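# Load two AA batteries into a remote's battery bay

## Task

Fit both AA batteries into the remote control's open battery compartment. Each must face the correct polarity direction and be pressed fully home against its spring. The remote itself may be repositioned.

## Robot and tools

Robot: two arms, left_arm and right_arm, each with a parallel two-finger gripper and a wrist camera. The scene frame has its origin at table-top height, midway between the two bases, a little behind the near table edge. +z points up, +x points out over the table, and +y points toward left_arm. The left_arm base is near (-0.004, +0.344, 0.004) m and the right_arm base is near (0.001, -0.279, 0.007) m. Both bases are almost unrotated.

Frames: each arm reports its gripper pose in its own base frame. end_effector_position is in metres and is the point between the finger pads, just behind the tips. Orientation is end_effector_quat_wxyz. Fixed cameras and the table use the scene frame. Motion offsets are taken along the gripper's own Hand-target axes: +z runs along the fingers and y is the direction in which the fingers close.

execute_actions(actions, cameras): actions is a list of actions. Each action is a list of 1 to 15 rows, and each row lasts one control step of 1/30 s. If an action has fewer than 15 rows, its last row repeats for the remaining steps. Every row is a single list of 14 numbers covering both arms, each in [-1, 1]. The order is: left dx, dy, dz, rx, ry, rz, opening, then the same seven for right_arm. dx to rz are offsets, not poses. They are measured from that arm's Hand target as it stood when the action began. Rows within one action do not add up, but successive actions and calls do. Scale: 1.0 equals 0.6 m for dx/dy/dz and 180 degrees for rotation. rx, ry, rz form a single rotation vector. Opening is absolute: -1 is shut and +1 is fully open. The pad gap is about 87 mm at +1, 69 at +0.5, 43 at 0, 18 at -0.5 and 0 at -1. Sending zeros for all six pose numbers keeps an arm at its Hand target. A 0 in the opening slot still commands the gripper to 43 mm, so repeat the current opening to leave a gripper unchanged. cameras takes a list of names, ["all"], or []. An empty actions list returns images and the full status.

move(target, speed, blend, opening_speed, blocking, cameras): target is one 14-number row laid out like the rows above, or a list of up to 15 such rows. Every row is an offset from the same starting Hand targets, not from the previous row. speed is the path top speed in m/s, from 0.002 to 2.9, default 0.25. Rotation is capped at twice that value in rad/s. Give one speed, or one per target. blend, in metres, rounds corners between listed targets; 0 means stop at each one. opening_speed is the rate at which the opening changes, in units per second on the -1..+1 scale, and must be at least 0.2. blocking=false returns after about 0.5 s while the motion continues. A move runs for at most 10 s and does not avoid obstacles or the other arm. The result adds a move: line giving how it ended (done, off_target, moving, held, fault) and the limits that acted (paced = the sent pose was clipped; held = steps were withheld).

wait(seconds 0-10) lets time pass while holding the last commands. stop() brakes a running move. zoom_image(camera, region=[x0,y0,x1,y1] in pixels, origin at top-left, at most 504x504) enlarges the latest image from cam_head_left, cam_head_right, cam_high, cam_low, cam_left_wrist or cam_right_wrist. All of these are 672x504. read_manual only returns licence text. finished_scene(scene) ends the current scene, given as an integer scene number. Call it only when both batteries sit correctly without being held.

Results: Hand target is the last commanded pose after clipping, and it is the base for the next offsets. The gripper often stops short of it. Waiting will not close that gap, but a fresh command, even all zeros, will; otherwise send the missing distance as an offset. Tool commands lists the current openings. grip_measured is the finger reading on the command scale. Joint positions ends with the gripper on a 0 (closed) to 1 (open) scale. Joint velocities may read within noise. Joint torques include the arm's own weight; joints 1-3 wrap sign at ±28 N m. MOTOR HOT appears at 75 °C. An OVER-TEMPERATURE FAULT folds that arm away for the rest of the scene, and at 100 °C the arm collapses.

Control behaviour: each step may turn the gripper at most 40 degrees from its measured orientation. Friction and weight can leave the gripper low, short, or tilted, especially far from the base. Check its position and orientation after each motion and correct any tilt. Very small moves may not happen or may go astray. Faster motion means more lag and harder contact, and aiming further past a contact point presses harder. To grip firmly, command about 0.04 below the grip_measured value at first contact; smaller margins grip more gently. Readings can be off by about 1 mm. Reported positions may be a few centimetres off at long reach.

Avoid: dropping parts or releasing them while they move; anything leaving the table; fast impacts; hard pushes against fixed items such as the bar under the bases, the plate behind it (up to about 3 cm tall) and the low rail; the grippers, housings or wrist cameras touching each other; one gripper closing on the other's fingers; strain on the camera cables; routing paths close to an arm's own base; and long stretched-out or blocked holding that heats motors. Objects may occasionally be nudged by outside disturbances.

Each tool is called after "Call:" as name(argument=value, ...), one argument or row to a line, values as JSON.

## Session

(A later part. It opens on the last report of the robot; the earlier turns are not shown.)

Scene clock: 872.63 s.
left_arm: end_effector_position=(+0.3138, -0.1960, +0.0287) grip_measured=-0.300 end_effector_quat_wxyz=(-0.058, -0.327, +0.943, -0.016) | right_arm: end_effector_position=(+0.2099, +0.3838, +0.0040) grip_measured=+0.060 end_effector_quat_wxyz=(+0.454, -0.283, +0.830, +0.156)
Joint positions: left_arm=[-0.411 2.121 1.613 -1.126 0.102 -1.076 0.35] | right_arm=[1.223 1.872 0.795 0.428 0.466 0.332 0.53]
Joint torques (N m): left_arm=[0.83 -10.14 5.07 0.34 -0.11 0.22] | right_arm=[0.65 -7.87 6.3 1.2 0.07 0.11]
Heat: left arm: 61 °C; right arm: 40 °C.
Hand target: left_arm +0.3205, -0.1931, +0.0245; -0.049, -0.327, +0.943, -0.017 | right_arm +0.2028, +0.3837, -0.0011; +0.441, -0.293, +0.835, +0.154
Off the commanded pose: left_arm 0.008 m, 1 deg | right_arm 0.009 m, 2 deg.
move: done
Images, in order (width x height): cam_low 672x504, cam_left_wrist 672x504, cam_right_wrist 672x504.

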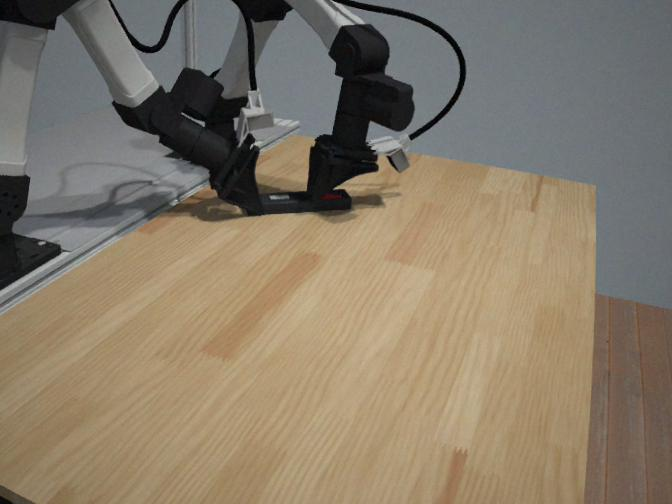

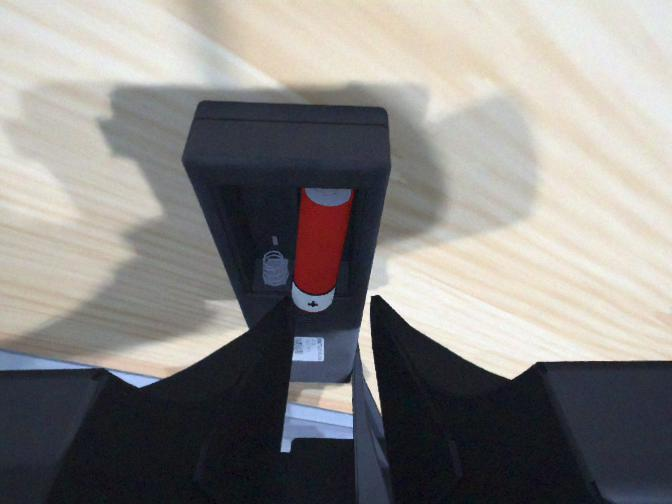

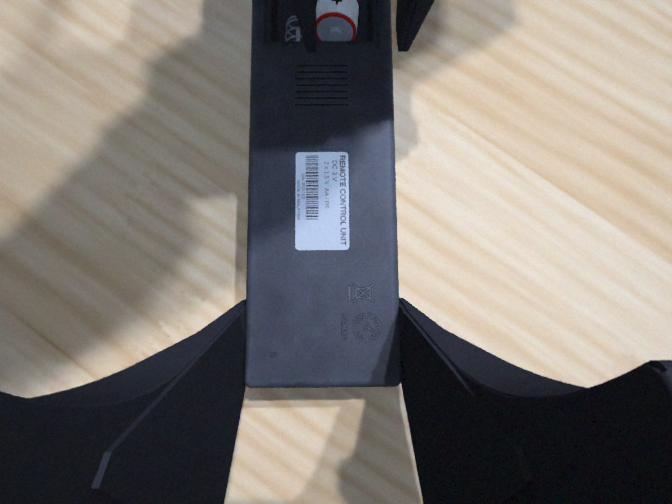

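Call:
move(
  target=[
    [-0.0068,0.002,-0.0007,0,0,0,-0.30,0,0,0,0,0,0,0.02],
    [-0.0068,0.002,-0.0007,0,0,0,-0.68,0,0,0,0,0,0,0.02],
  ],
  speed=0.06,
  opening_speed=0.3,
  cameras=["cam_right_wrist", "cam_low", "cam_left_wrist"],
)

Call:
zoom_image(
  camera="cam_right_wrist",
  region=[245, 0, 445, 60],
)

Call:
zoom_image(
  camera="cam_low",
  region=[290, 170, 360, 220],
)

Call:
zoom_image(
  camera="cam_left_wrist",
  region=[200, 160, 400, 350],
)

Scene clock: 883.60 s.
left_arm: end_effector_position=(+0.3135, -0.1906, +0.0290) grip_measured=-0.611 end_effector_quat_wxyz=(-0.061, -0.325, +0.944, -0.013) | right_arm: end_effector_position=(+0.2099, +0.3838, +0.0040) grip_measured=+0.060 end_effector_quat_wxyz=(+0.454, -0.283, +0.830, +0.156)
Joint positions: left_arm=[-0.399 2.121 1.613 -1.136 0.101 -1.058 0.194] | right_arm=[1.223 1.872 0.795 0.428 0.466 0.332 0.53]
Joint torques (N m): left_arm=[0.69 -9.81 5.49 0.4 -0.1 0.15] | right_arm=[0.65 -7.88 6.27 1.2 0.07 0.11]
Heat: left arm: 61 °C; right arm: 40 °C.
Hand target: left_arm +0.3230, -0.1896, +0.0245; -0.049, -0.327, +0.943, -0.017 | right_arm +0.2028, +0.3837, -0.0010; +0.441, -0.293, +0.834, +0.154
Off the commanded pose: left_arm 0.011 m, 1 deg | right_arm 0.009 m, 2 deg.
move: off_target (left_arm)
Images, in order (width x height): cam_low 672x504, cam_left_wrist 672x504, cam_right_wrist 672x504.

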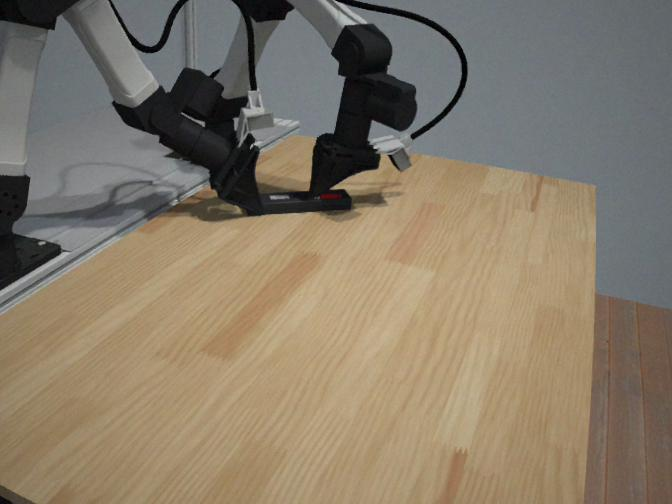

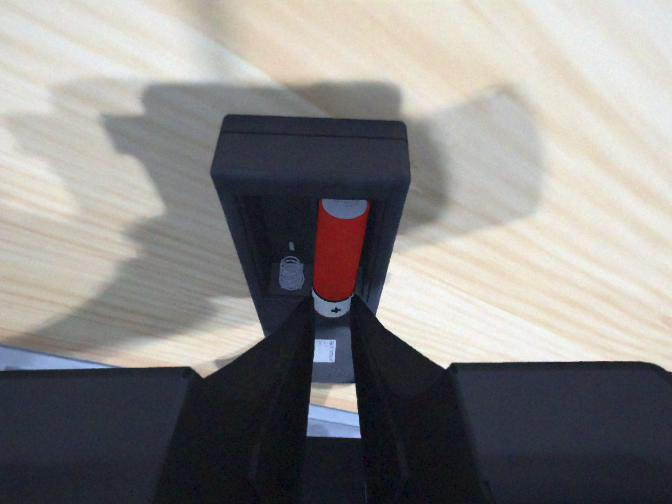

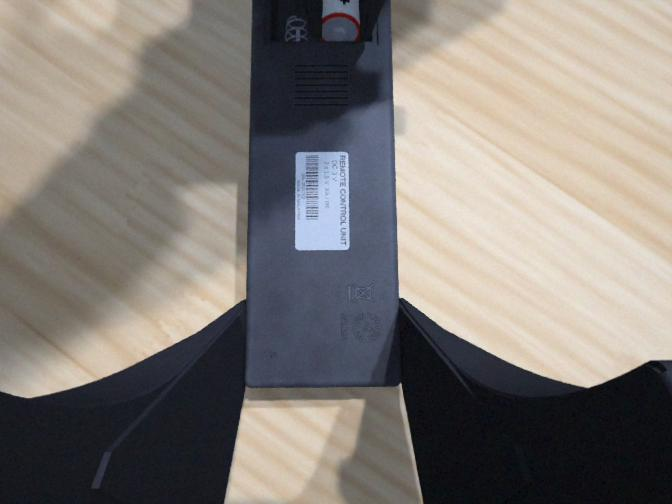

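Scaled by 2.520.

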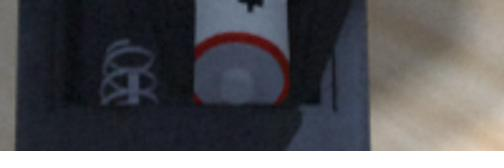

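Scaled by 7.200.

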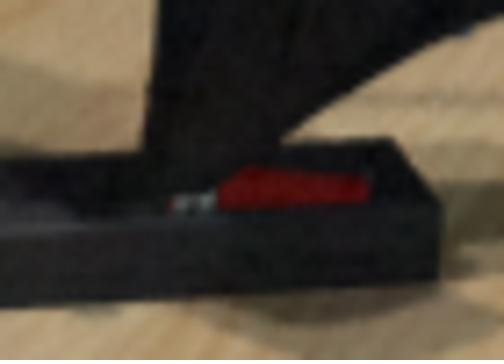

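Scaled by 2.520.

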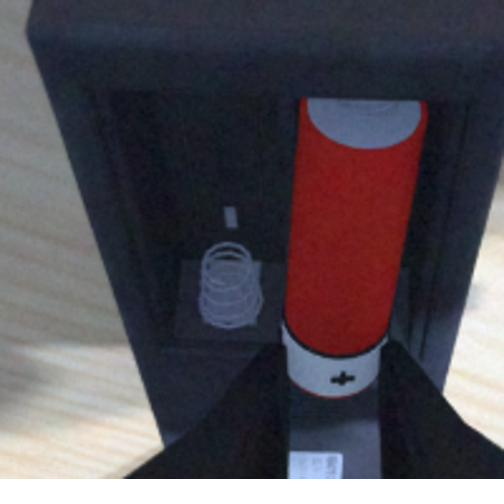

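Call:
move(
  target=[-0.0256,-0.0083,0.0040,0,0,0,-0.70,0,0,0,0,0,0,0.02],
  speed=0.06,
  cameras=["cam_right_wrist", "cam_low", "cam_left_wrist"],
)

Call:
zoom_image(
  camera="cam_right_wrist",
  region=[245, 0, 400, 60],
)

Call:
zoom_image(
  camera="cam_low",
  region=[290, 170, 360, 220],
)

Call:
zoom_image(
  camera="cam_left_wrist",
  region=[200, 160, 400, 350],
)

Scene clock: 893.37 s.
left_arm: end_effector_position=(+0.3152, -0.1886, +0.0281) grip_measured=-0.614 end_effector_quat_wxyz=(-0.081, -0.323, +0.943, -0.013) | right_arm: end_effector_position=(+0.2099, +0.3838, +0.0040) grip_measured=+0.060 end_effector_quat_wxyz=(+0.454, -0.283, +0.831, +0.156)
Joint positions: left_arm=[-0.382 2.158 1.657 -1.176 0.126 -1.035 0.193] | right_arm=[1.223 1.872 0.795 0.428 0.466 0.332 0.53]
Joint torques (N m): left_arm=[1.57 -9.11 6.87 0.55 -0.38 0.13] | right_arm=[0.65 -7.88 6.28 1.2 0.07 0.11]
Heat: left arm: 60 °C; right arm: 40 °C.
Hand target: left_arm +0.3379, -0.1843, +0.0205; -0.049, -0.327, +0.943, -0.017 | right_arm +0.2028, +0.3837, -0.0010; +0.441, -0.293, +0.834, +0.154
Off the commanded pose: left_arm 0.024 m, 4 deg | right_arm 0.009 m, 2 deg.
move: off_target (left_arm)
Images, in order (width x height): cam_low 672x504, cam_left_wrist 672x504, cam_right_wrist 672x504.

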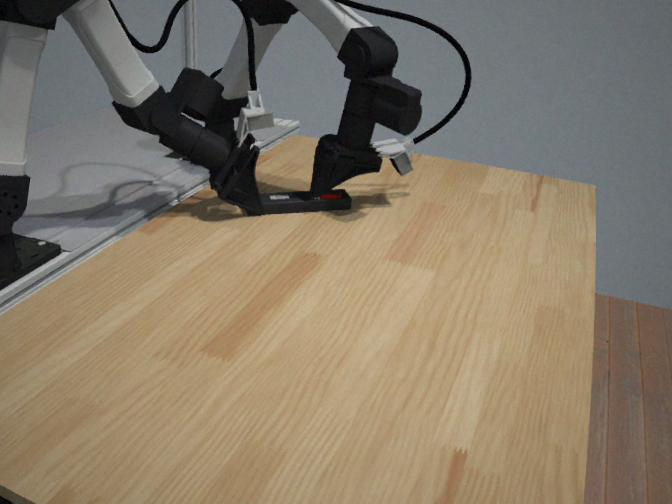

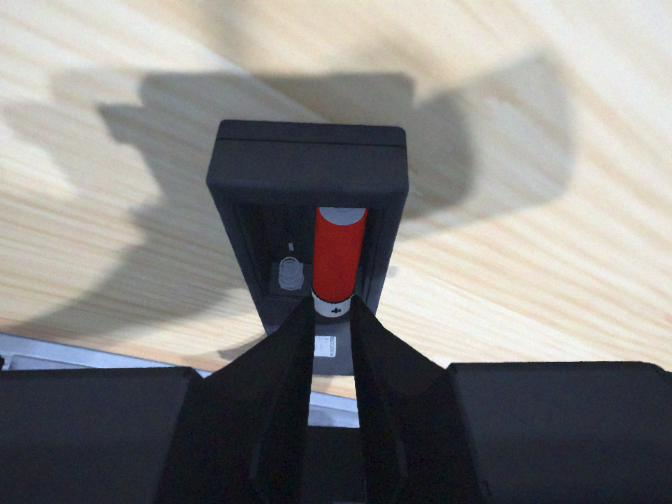

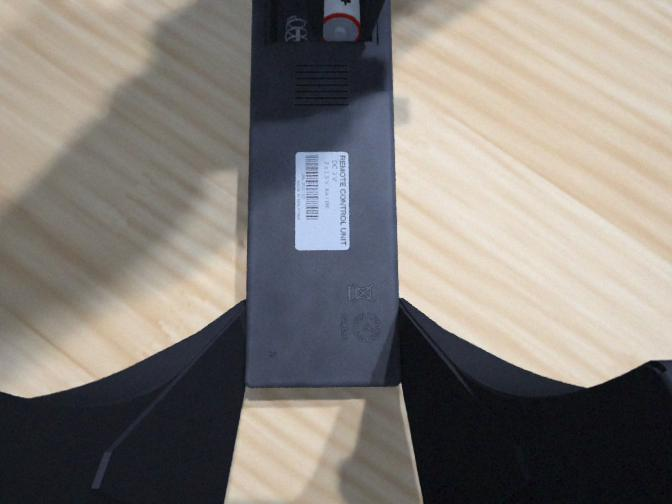

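Scaled by 3.252.

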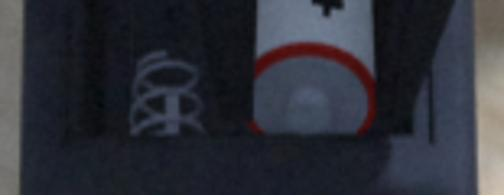

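Scaled by 7.200.

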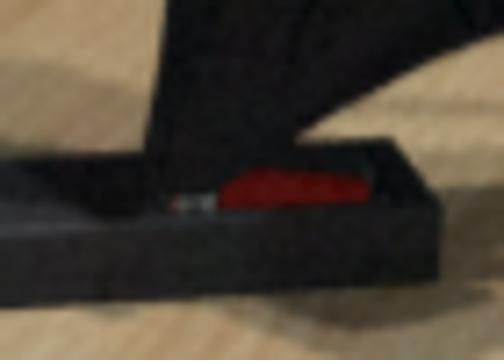

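Scaled by 2.520.

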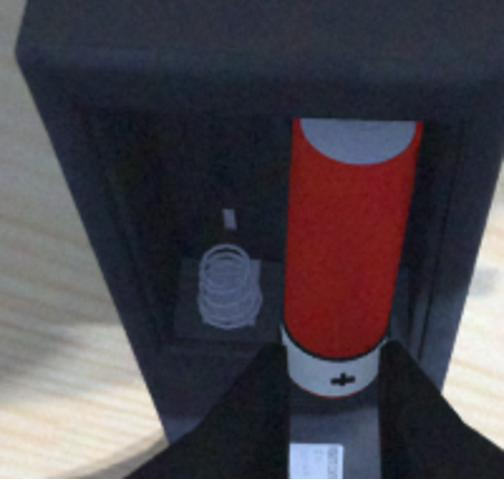

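Call:
move(
  target=[-0.0256,-0.0060,0.0040,0,0,0,-0.70,0,0,0,0,0,0,0.02],
  speed=0.06,
  cameras=["cam_right_wrist", "cam_low"],
)

Call:
zoom_image(
  camera="cam_right_wrist",
  region=[245, 0, 400, 60],
)

Call:
zoom_image(
  camera="cam_low",
  region=[290, 170, 360, 220],
)

Scene clock: 897.20 s.
left_arm: end_effector_position=(+0.3174, -0.1886, +0.0263) grip_measured=-0.623 end_effector_quat_wxyz=(-0.106, -0.322, +0.941, -0.014) | right_arm: end_effector_position=(+0.2099, +0.3838, +0.0040) grip_measured=+0.060 end_effector_quat_wxyz=(+0.454, -0.283, +0.831, +0.156)
Joint positions: left_arm=[-0.366 2.206 1.711 -1.221 0.157 -1.014 0.189] | right_arm=[1.223 1.872 0.795 0.428 0.466 0.332 0.53]
Joint torques (N m): left_arm=[2.71 -9.76 7.43 0.7 -0.71 0.19] | right_arm=[0.65 -7.88 6.3 1.2 0.07 0.11]
Heat: left arm: 59 °C; right arm: 40 °C.
Hand target: left_arm +0.3519, -0.1778, +0.0166; -0.049, -0.327, +0.943, -0.017 | right_arm +0.2028, +0.3837, -0.0011; +0.441, -0.293, +0.835, +0.154
Off the commanded pose: left_arm 0.037 m, 7 deg | right_arm 0.009 m, 2 deg.
move: off_target (left_arm)
Images, in order (width x height): cam_low 672x504, cam_right_wrist 672x504.

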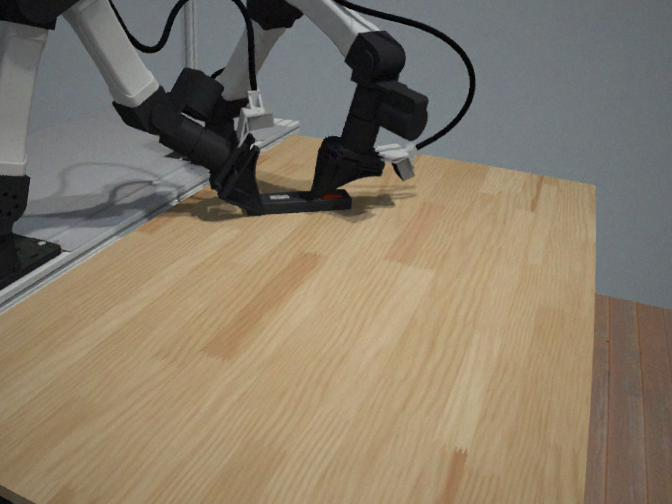

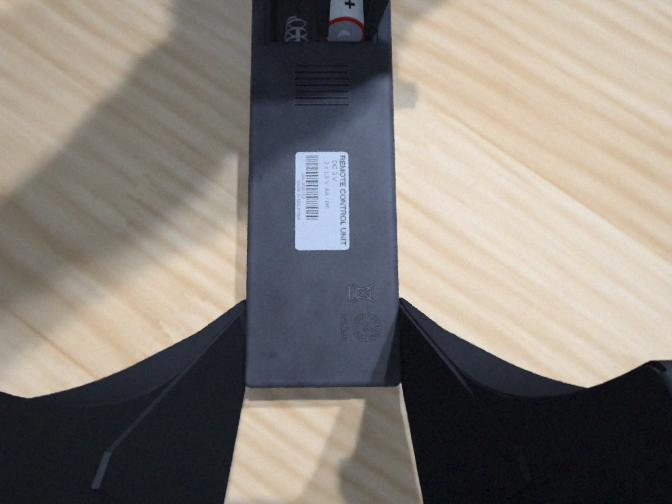

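Scaled by 3.252.

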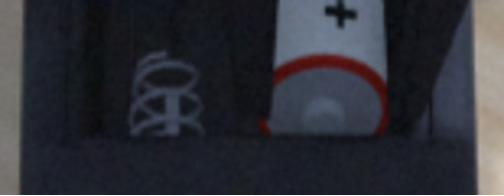

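Scaled by 7.200.

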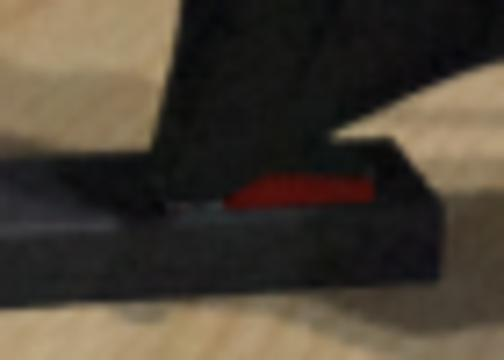

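Call:
move(
  target=[-0.0120,-0.0030,0.0200,0,0,0,-0.75,0,0,0,0,0,0,0.02],
  speed=0.06,
  cameras=["cam_right_wrist", "cam_low"],
)

Call:
zoom_image(
  camera="cam_right_wrist",
  region=[245, 0, 400, 60],
)

Call:
zoom_image(
  camera="cam_low",
  region=[290, 170, 360, 220],
)

Scene clock: 902.37 s.
left_arm: end_effector_position=(+0.3176, -0.1879, +0.0236) grip_measured=-0.625 end_effector_quat_wxyz=(-0.118, -0.321, +0.939, -0.018) | right_arm: end_effector_position=(+0.2099, +0.3838, +0.0040) grip_measured=+0.060 end_effector_quat_wxyz=(+0.454, -0.283, +0.831, +0.156)
Joint positions: left_arm=[-0.356 2.225 1.722 -1.23 0.176 -1.001 0.188] | right_arm=[1.223 1.872 0.795 0.428 0.466 0.332 0.53]
Joint torques (N m): left_arm=[2.7 -8.77 6.78 0.99 -0.91 0.14] | right_arm=[0.65 -7.9 6.3 1.2 0.07 0.11]
Heat: left arm: 59 °C; right arm: 40 °C.
Hand target: left_arm +0.3576, -0.1755, +0.0038; -0.049, -0.327, +0.943, -0.017 | right_arm +0.2028, +0.3837, -0.0011; +0.441, -0.293, +0.835, +0.154
Off the commanded pose: left_arm 0.046 m, 8 deg | right_arm 0.009 m, 2 deg.
move: off_target (left_arm)
Images, in order (width x height): cam_low 672x504, cam_right_wrist 672x504.

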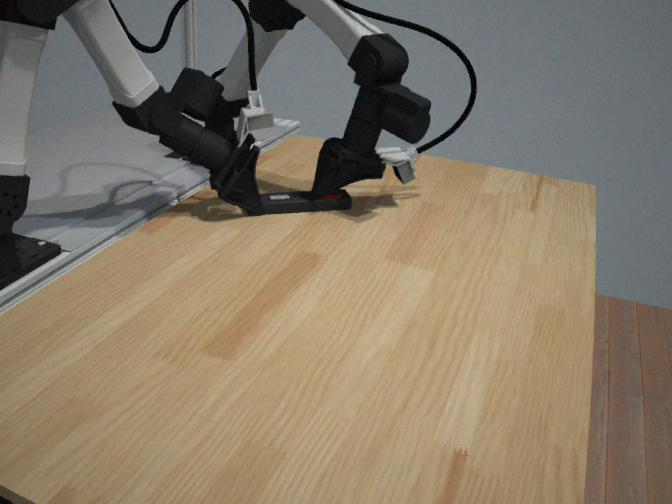

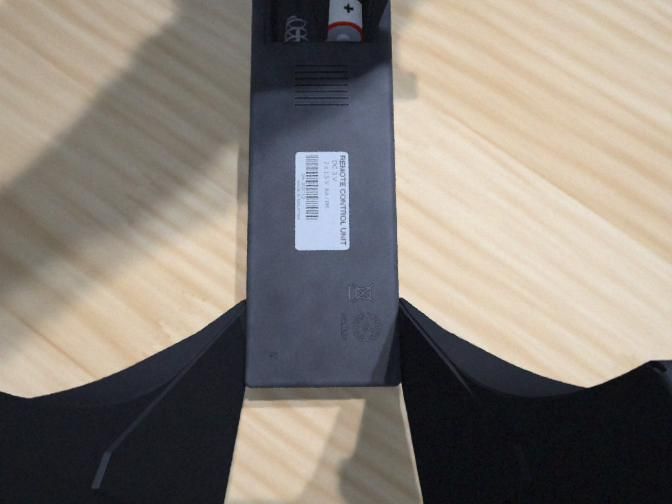

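Scaled by 3.252.

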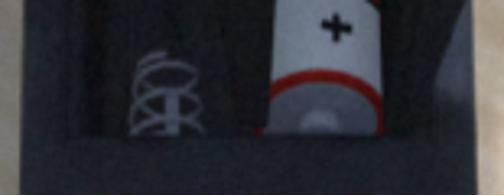

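Scaled by 7.200.

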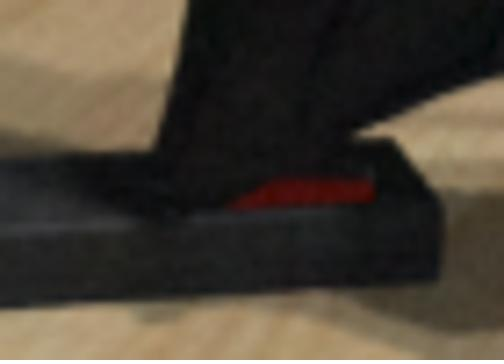

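Call:
move(
  target=[-0.0060,0,0.0270,0,0,0,-0.78,0,0,0,0,0,0,0.02],
  speed=0.06,
  cameras=["cam_right_wrist", "cam_low"],
)

Call:
zoom_image(
  camera="cam_right_wrist",
  region=[245, 0, 400, 60],
)

Call:
zoom_image(
  camera="cam_low",
  region=[290, 170, 360, 220],
)

Scene clock: 908.50 s.
left_arm: end_effector_position=(+0.3175, -0.1876, +0.0229) grip_measured=-0.625 end_effector_quat_wxyz=(-0.126, -0.322, +0.938, -0.024) | right_arm: end_effector_position=(+0.2099, +0.3838, +0.0040) grip_measured=+0.060 end_effector_quat_wxyz=(+0.454, -0.283, +0.831, +0.156)
Joint positions: left_arm=[-0.347 2.231 1.722 -1.231 0.195 -0.992 0.188] | right_arm=[1.223 1.872 0.795 0.428 0.466 0.332 0.53]
Joint torques (N m): left_arm=[2.25 -7.2 4.96 1.37 -1.1 0.1] | right_arm=[0.65 -7.88 6.28 1.2 0.07 0.11]
Heat: left arm: 57 °C; right arm: 40 °C.
Hand target: left_arm +0.3591, -0.1744, -0.0127; -0.049, -0.327, +0.943, -0.017 | right_arm +0.2028, +0.3837, -0.0011; +0.441, -0.293, +0.835, +0.154
Off the commanded pose: left_arm 0.056 m, 9 deg | right_arm 0.009 m, 2 deg.
move: off_target (left_arm)
Images, in order (width x height): cam_low 672x504, cam_right_wrist 672x504.

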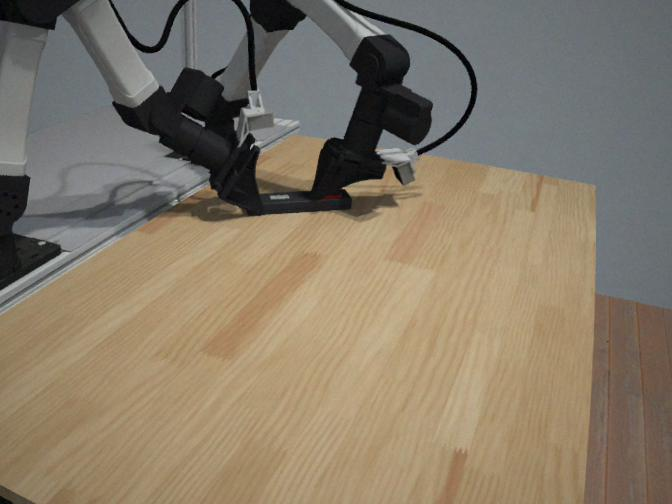

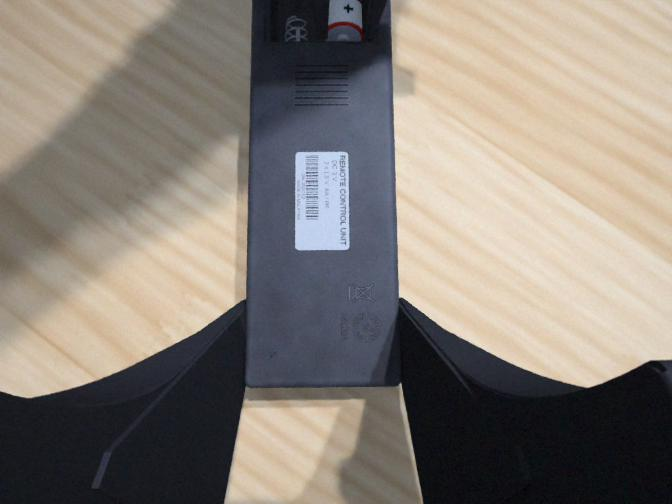

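Scaled by 3.252.

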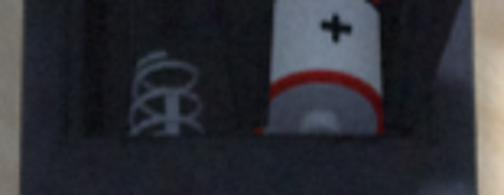

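Scaled by 7.200.

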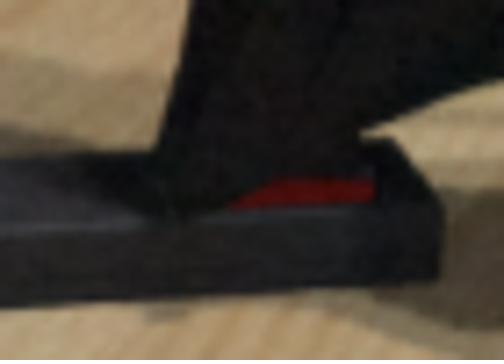

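Call:
move(
  target=[-0.0298,-0.0030,0.0030,0,0.025,0,-0.80,0,0,0,0,0,0,0.02],
  speed=0.06,
  cameras=["cam_right_wrist", "cam_low"],
)

Call:
zoom_image(
  camera="cam_right_wrist",
  region=[245, 0, 400, 60],
)

Call:
zoom_image(
  camera="cam_low",
  region=[290, 170, 360, 220],
)

Scene clock: 916.27 s.
left_arm: end_effector_position=(+0.3184, -0.1864, +0.0224) grip_measured=-0.627 end_effector_quat_wxyz=(-0.195, -0.321, +0.926, -0.036) | right_arm: end_effector_position=(+0.2099, +0.3838, +0.0040) grip_measured=+0.060 end_effector_quat_wxyz=(+0.454, -0.283, +0.831, +0.156)
Joint positions: left_arm=[-0.306 2.341 1.845 -1.355 0.289 -0.932 0.186] | right_arm=[1.223 1.872 0.795 0.428 0.466 0.332 0.53]
Joint torques (N m): left_arm=[3.75 -8.75 6.8 1.35 -1.4 0.09] | right_arm=[0.66 -7.87 6.28 1.2 0.07 0.11]
Heat: left arm: 56 °C; right arm: 40 °C.
Hand target: left_arm +0.3741, -0.1649, -0.0163; -0.086, -0.326, +0.941, -0.030 | right_arm +0.2028, +0.3837, -0.0011; +0.441, -0.293, +0.835, +0.154
Off the commanded pose: left_arm 0.071 m, 13 deg | right_arm 0.009 m, 2 deg.
move: off_target (left_arm)
Images, in order (width x height): cam_low 672x504, cam_right_wrist 672x504.

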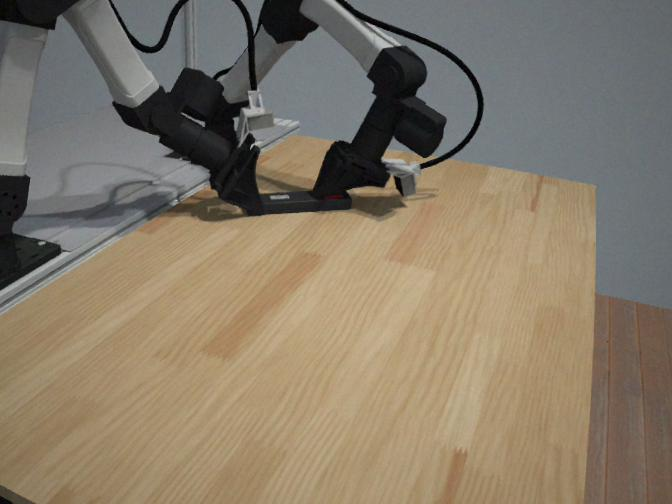

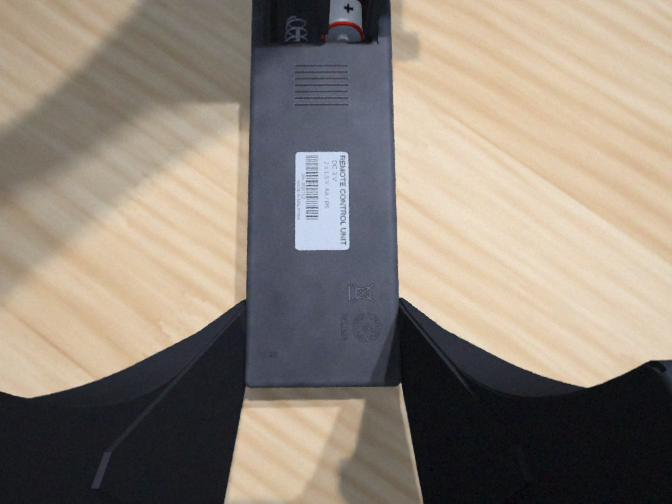

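Scaled by 3.252.

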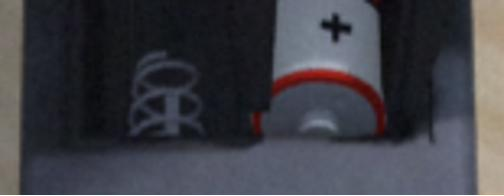

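Scaled by 7.200.

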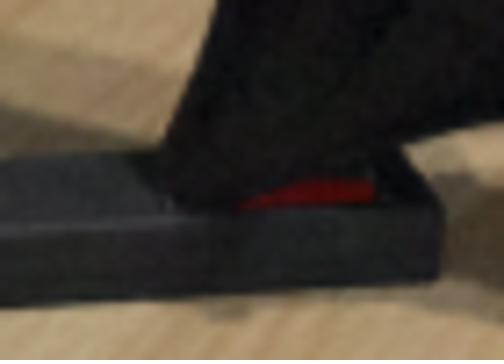

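Call:
move(
  target=[
    [0.0551,0,-0.0407,0,0.03,0,-0.75,0,0,0,0,0,0,0.02],
    [0.0551,0,-0.0407,0,0.03,0,-0.57,0,0,0,0,0,0,0.02],
  ],
  speed=0.06,
  opening_speed=0.2,
  cameras=["cam_right_wrist", "cam_low"],
)

Call:
zoom_image(
  camera="cam_right_wrist",
  region=[245, 0, 400, 60],
)

Call:
zoom_image(
  camera="cam_low",
  region=[290, 170, 360, 220],
)

Scene clock: 931.53 s.
left_arm: end_effector_position=(+0.3174, -0.1865, +0.0237) grip_measured=-0.571 end_effector_quat_wxyz=(-0.198, -0.321, +0.925, -0.035) | right_arm: end_effector_position=(+0.2100, +0.3839, +0.0041) grip_measured=+0.060 end_effector_quat_wxyz=(+0.454, -0.283, +0.830, +0.157)
Joint positions: left_arm=[-0.306 2.341 1.848 -1.363 0.291 -0.932 0.215] | right_arm=[1.223 1.872 0.795 0.429 0.466 0.332 0.53]
Joint torques (N m): left_arm=[1.18 -11.74 7.66 0.6 -0.57 -0.02] | right_arm=[0.65 -7.88 6.28 1.2 0.07 0.11]
Heat: left arm: 56 °C; right arm: 41 °C.
Hand target: left_arm +0.3519, -0.1823, +0.0137; -0.130, -0.325, +0.936, -0.045 | right_arm +0.2028, +0.3838, -0.0010; +0.441, -0.293, +0.834, +0.154
Off the commanded pose: left_arm 0.036 m, 8 deg | right_arm 0.009 m, 2 deg.
move: off_target (left_arm); target 2's new opening was sent with left_arm's hand 0.036 m and 8 deg from that target
Images, in order (width x height): cam_low 672x504, cam_right_wrist 672x504.

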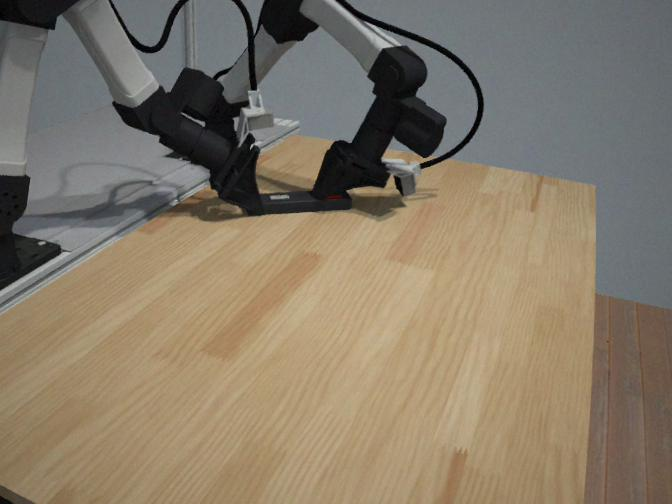

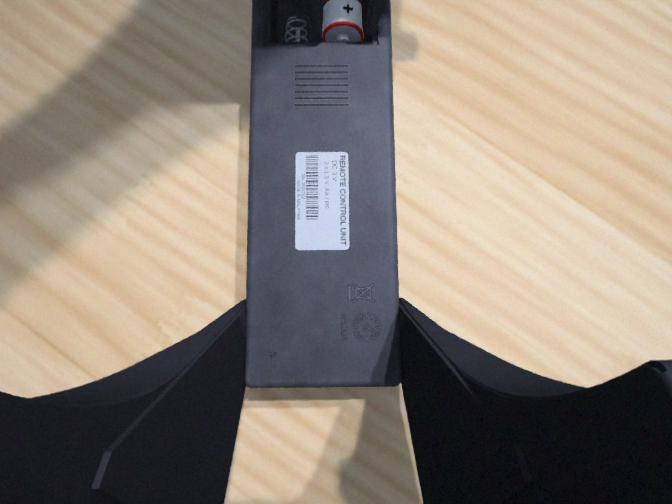

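Scaled by 3.252.

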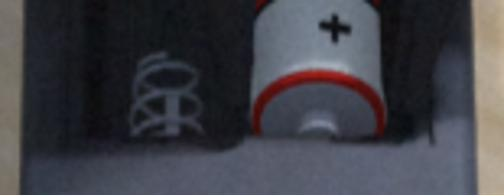

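Scaled by 7.200.

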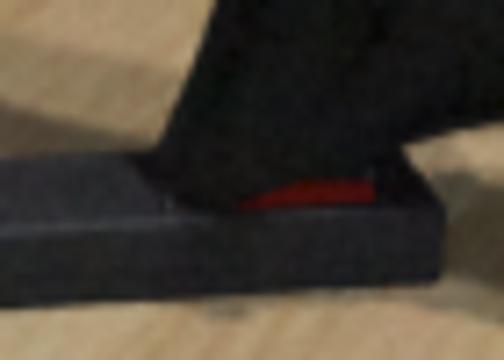

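Call:
move(
  target=[0.0548,0,-0.0712,0,0,0,-0.54,0,0,0,0,0,0,0.02],
  speed=0.06,
  opening_speed=0.2,
  cameras=["cam_right_wrist", "cam_low"],
)

Call:
zoom_image(
  camera="cam_right_wrist",
  region=[245, 0, 400, 60],
)

Call:
zoom_image(
  camera="cam_low",
  region=[290, 170, 360, 220],
)

Scene clock: 939.37 s.
left_arm: end_effector_position=(+0.3301, -0.1909, +0.0411) grip_measured=-0.540 end_effector_quat_wxyz=(-0.156, -0.324, +0.933, -0.031) | right_arm: end_effector_position=(+0.2103, +0.3833, +0.0040) grip_measured=+0.060 end_effector_quat_wxyz=(+0.454, -0.282, +0.831, +0.155)
Joint positions: left_arm=[-0.326 2.31 1.905 -1.378 0.24 -0.968 0.23] | right_arm=[1.223 1.872 0.795 0.427 0.469 0.332 0.53]
Joint torques (N m): left_arm=[-0.75 -17.16 6.78 -0.23 0.02 -0.06] | right_arm=[0.65 -7.9 6.28 1.21 0.04 0.11]
Heat: left arm: 57 °C; right arm: 41 °C.
Hand target: left_arm +0.3363, -0.1946, +0.0638; -0.130, -0.325, +0.936, -0.045 | right_arm +0.2028, +0.3837, -0.0010; +0.441, -0.293, +0.834, +0.154
Off the commanded pose: left_arm 0.024 m, 3 deg | right_arm 0.009 m, 2 deg.
move: off_target (left_arm)
Images, in order (width x height): cam_low 672x504, cam_right_wrist 672x504.

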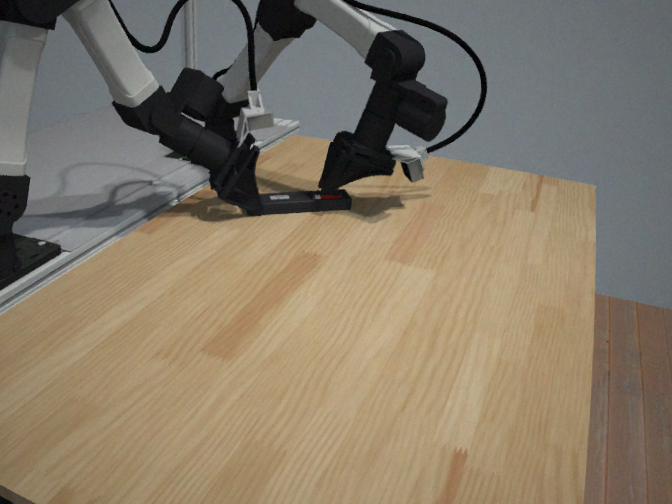

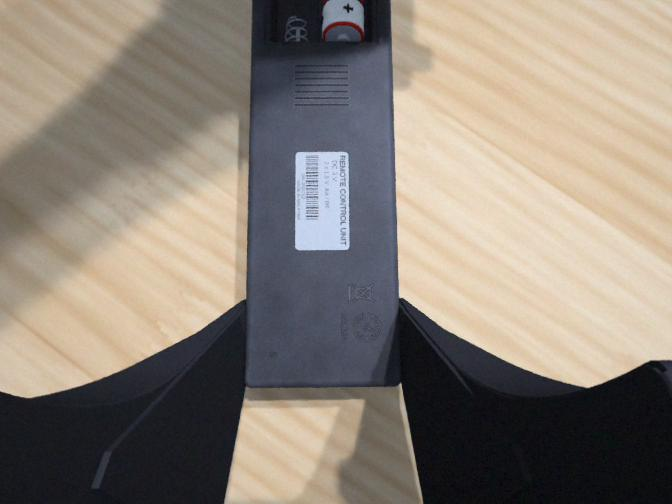

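Scaled by 3.252.

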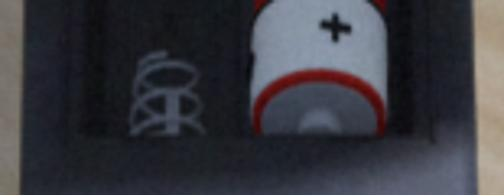

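Scaled by 7.200.

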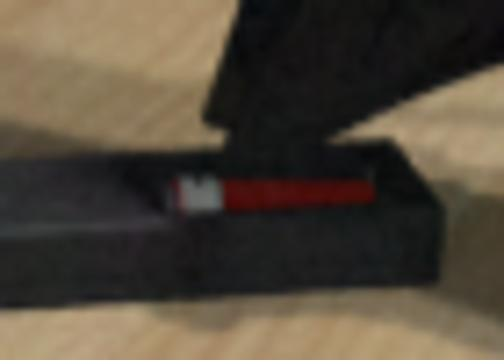

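Call:
move(
  target=[
    [0.0450,0.0184,0.0124,0,-0.071,0,-0.54,0,0,0,0,0,0,0.02],
    [0.0050,0.0184,0.0115,0,-0.071,0,-0.88,0,0,0,0,0,0,0.02],
  ],
  speed=0.12,
  opening_speed=0.5,
  cameras=["cam_right_wrist", "cam_low", "cam_left_wrist"],
)

Call:
zoom_image(
  camera="cam_low",
  region=[290, 170, 360, 220],
)

Call:
zoom_image(
  camera="cam_left_wrist",
  region=[200, 160, 400, 350],
)

Scene clock: 953.83 s.
left_arm: end_effector_position=(+0.3146, -0.1870, +0.0524) grip_measured=-0.879 end_effector_quat_wxyz=(-0.044, -0.331, +0.942, +0.001) | right_arm: end_effector_position=(+0.2103, +0.3833, +0.0040) grip_measured=+0.060 end_effector_quat_wxyz=(+0.454, -0.282, +0.831, +0.155)
Joint positions: left_arm=[-0.408 2.09 1.67 -1.218 0.058 -1.082 0.06] | right_arm=[1.223 1.872 0.795 0.427 0.469 0.332 0.53]
Joint torques (N m): left_arm=[0.08 -11.15 7.15 0.26 -0.13 0.22] | right_arm=[0.65 -7.88 6.28 1.21 0.03 0.11]
Heat: left arm: 61 °C; right arm: 41 °C.
Hand target: left_arm +0.3257, -0.1889, +0.0579; -0.025, -0.328, +0.944, -0.009 | right_arm +0.2028, +0.3837, -0.0010; +0.441, -0.293, +0.834, +0.154
Off the commanded pose: left_arm 0.013 m, 3 deg | right_arm 0.009 m, 2 deg.
move: off_target (left_arm); target 2's new opening was sent with left_arm's hand 0.013 m and 3 deg from that target
Images, in order (width x height): cam_low 672x504, cam_left_wrist 672x504, cam_right_wrist 672x504.

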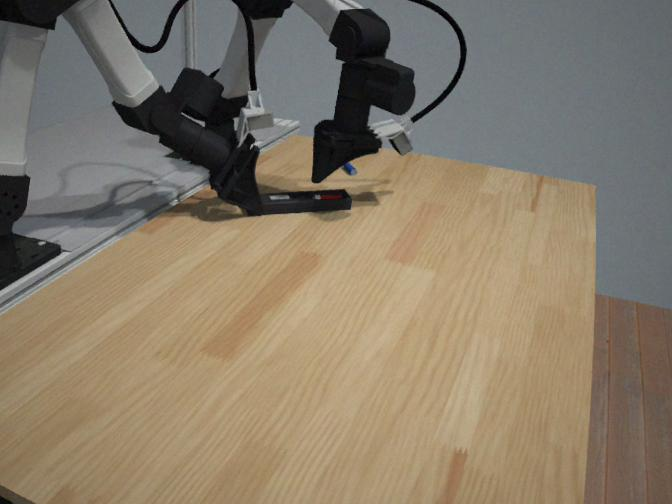

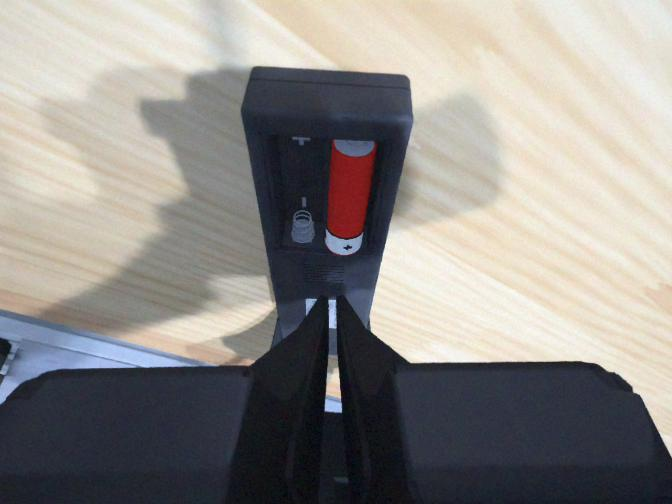

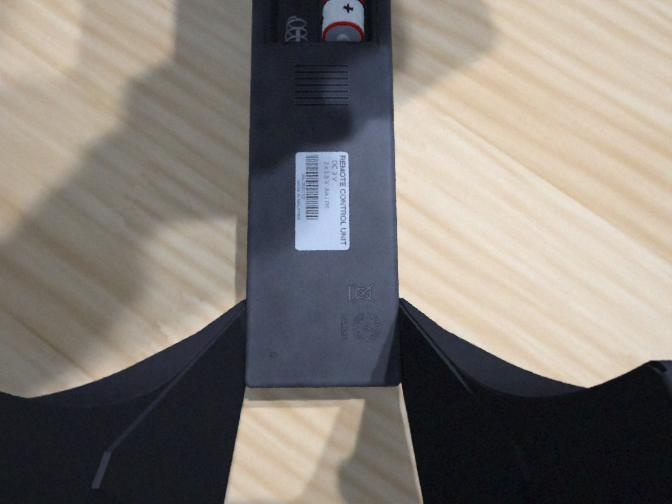

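Scaled by 7.200.

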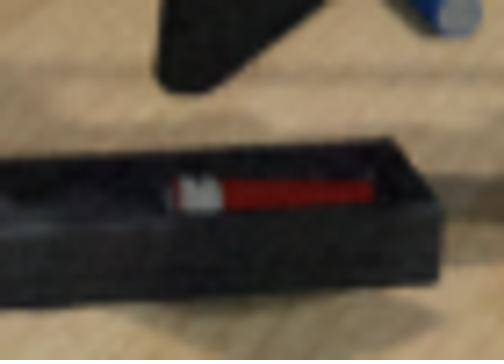

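Scaled by 2.520.

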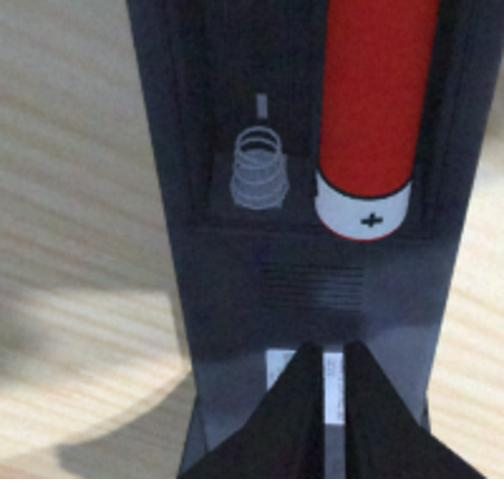

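Call:
move(
  target=[-0.0022,0,0.0400,0,0,0,-0.88,0,0,0,0,0,0,0.02],
  speed=0.07,
  cameras=["cam_right_wrist", "cam_low", "cam_left_wrist"],
)

Call:
zoom_image(
  camera="cam_right_wrist",
  region=[245, 0, 400, 60],
)

Call:
zoom_image(
  camera="cam_left_wrist",
  region=[200, 160, 400, 350],
)

Scene clock: 967.70 s.
left_arm: end_effector_position=(+0.3220, -0.1902, +0.0387) grip_measured=-0.880 end_effector_quat_wxyz=(-0.031, -0.331, +0.943, -0.011) | right_arm: end_effector_position=(+0.2103, +0.3833, +0.0040) grip_measured=+0.060 end_effector_quat_wxyz=(+0.454, -0.282, +0.831, +0.155)
Joint positions: left_arm=[-0.408 2.096 1.629 -1.134 0.058 -1.082 0.06] | right_arm=[1.223 1.872 0.795 0.427 0.469 0.332 0.53]
Joint torques (N m): left_arm=[0.08 -9.88 5.08 0.37 -0.13 0.22] | right_arm=[0.65 -7.88 6.28 1.21 0.04 0.11]
Heat: left arm: 59 °C; right arm: 41 °C.
Hand target: left_arm +0.3257, -0.1889, +0.0339; -0.025, -0.328, +0.944, -0.009 | right_arm +0.2028, +0.3837, -0.0010; +0.441, -0.293, +0.834, +0.154
Off the commanded pose: left_arm 0.006 m, 1 deg | right_arm 0.009 m, 2 deg.
move: done
Images, in order (width x height): cam_low 672x504, cam_left_wrist 672x504, cam_right_wrist 672x504.

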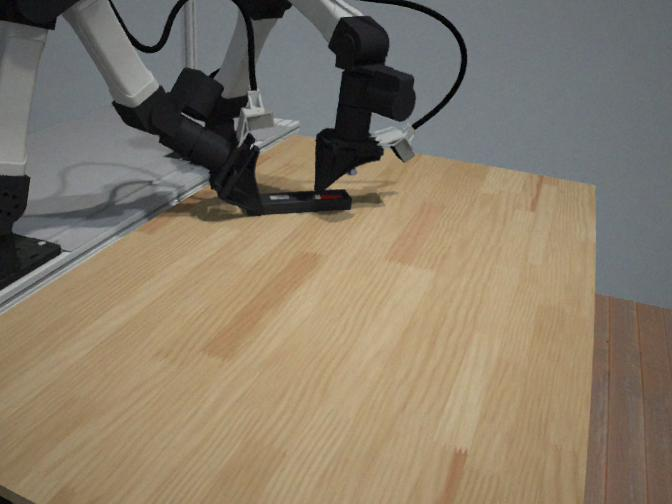

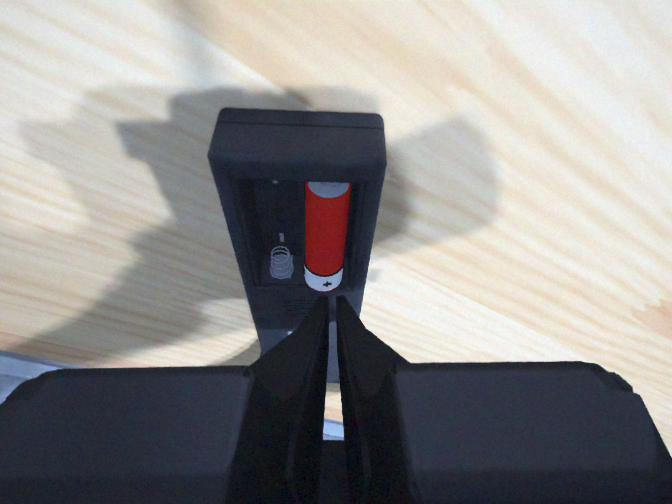

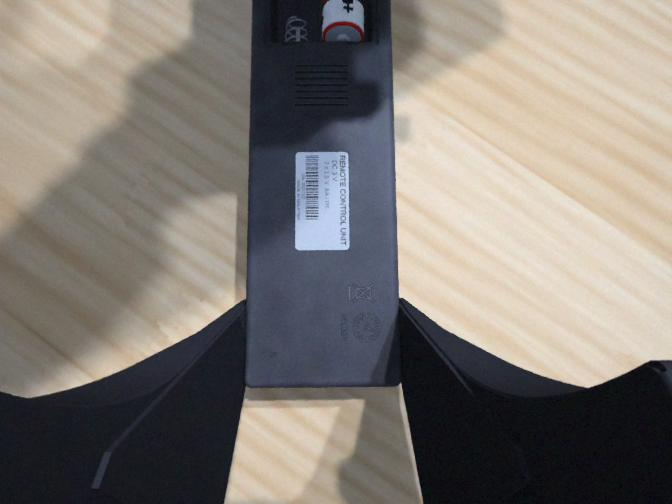

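Scaled by 3.252.

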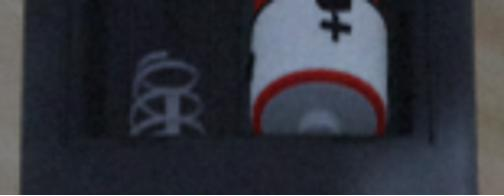

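Scaled by 2.520.

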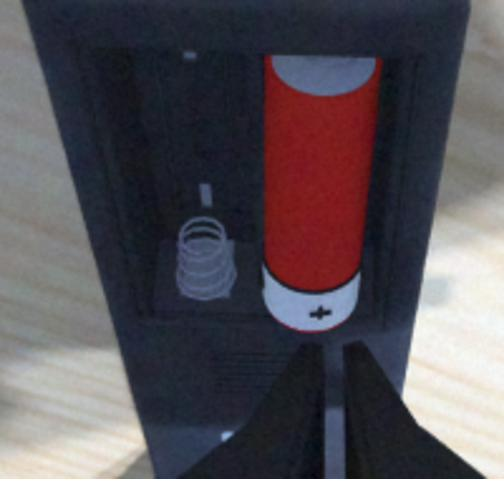

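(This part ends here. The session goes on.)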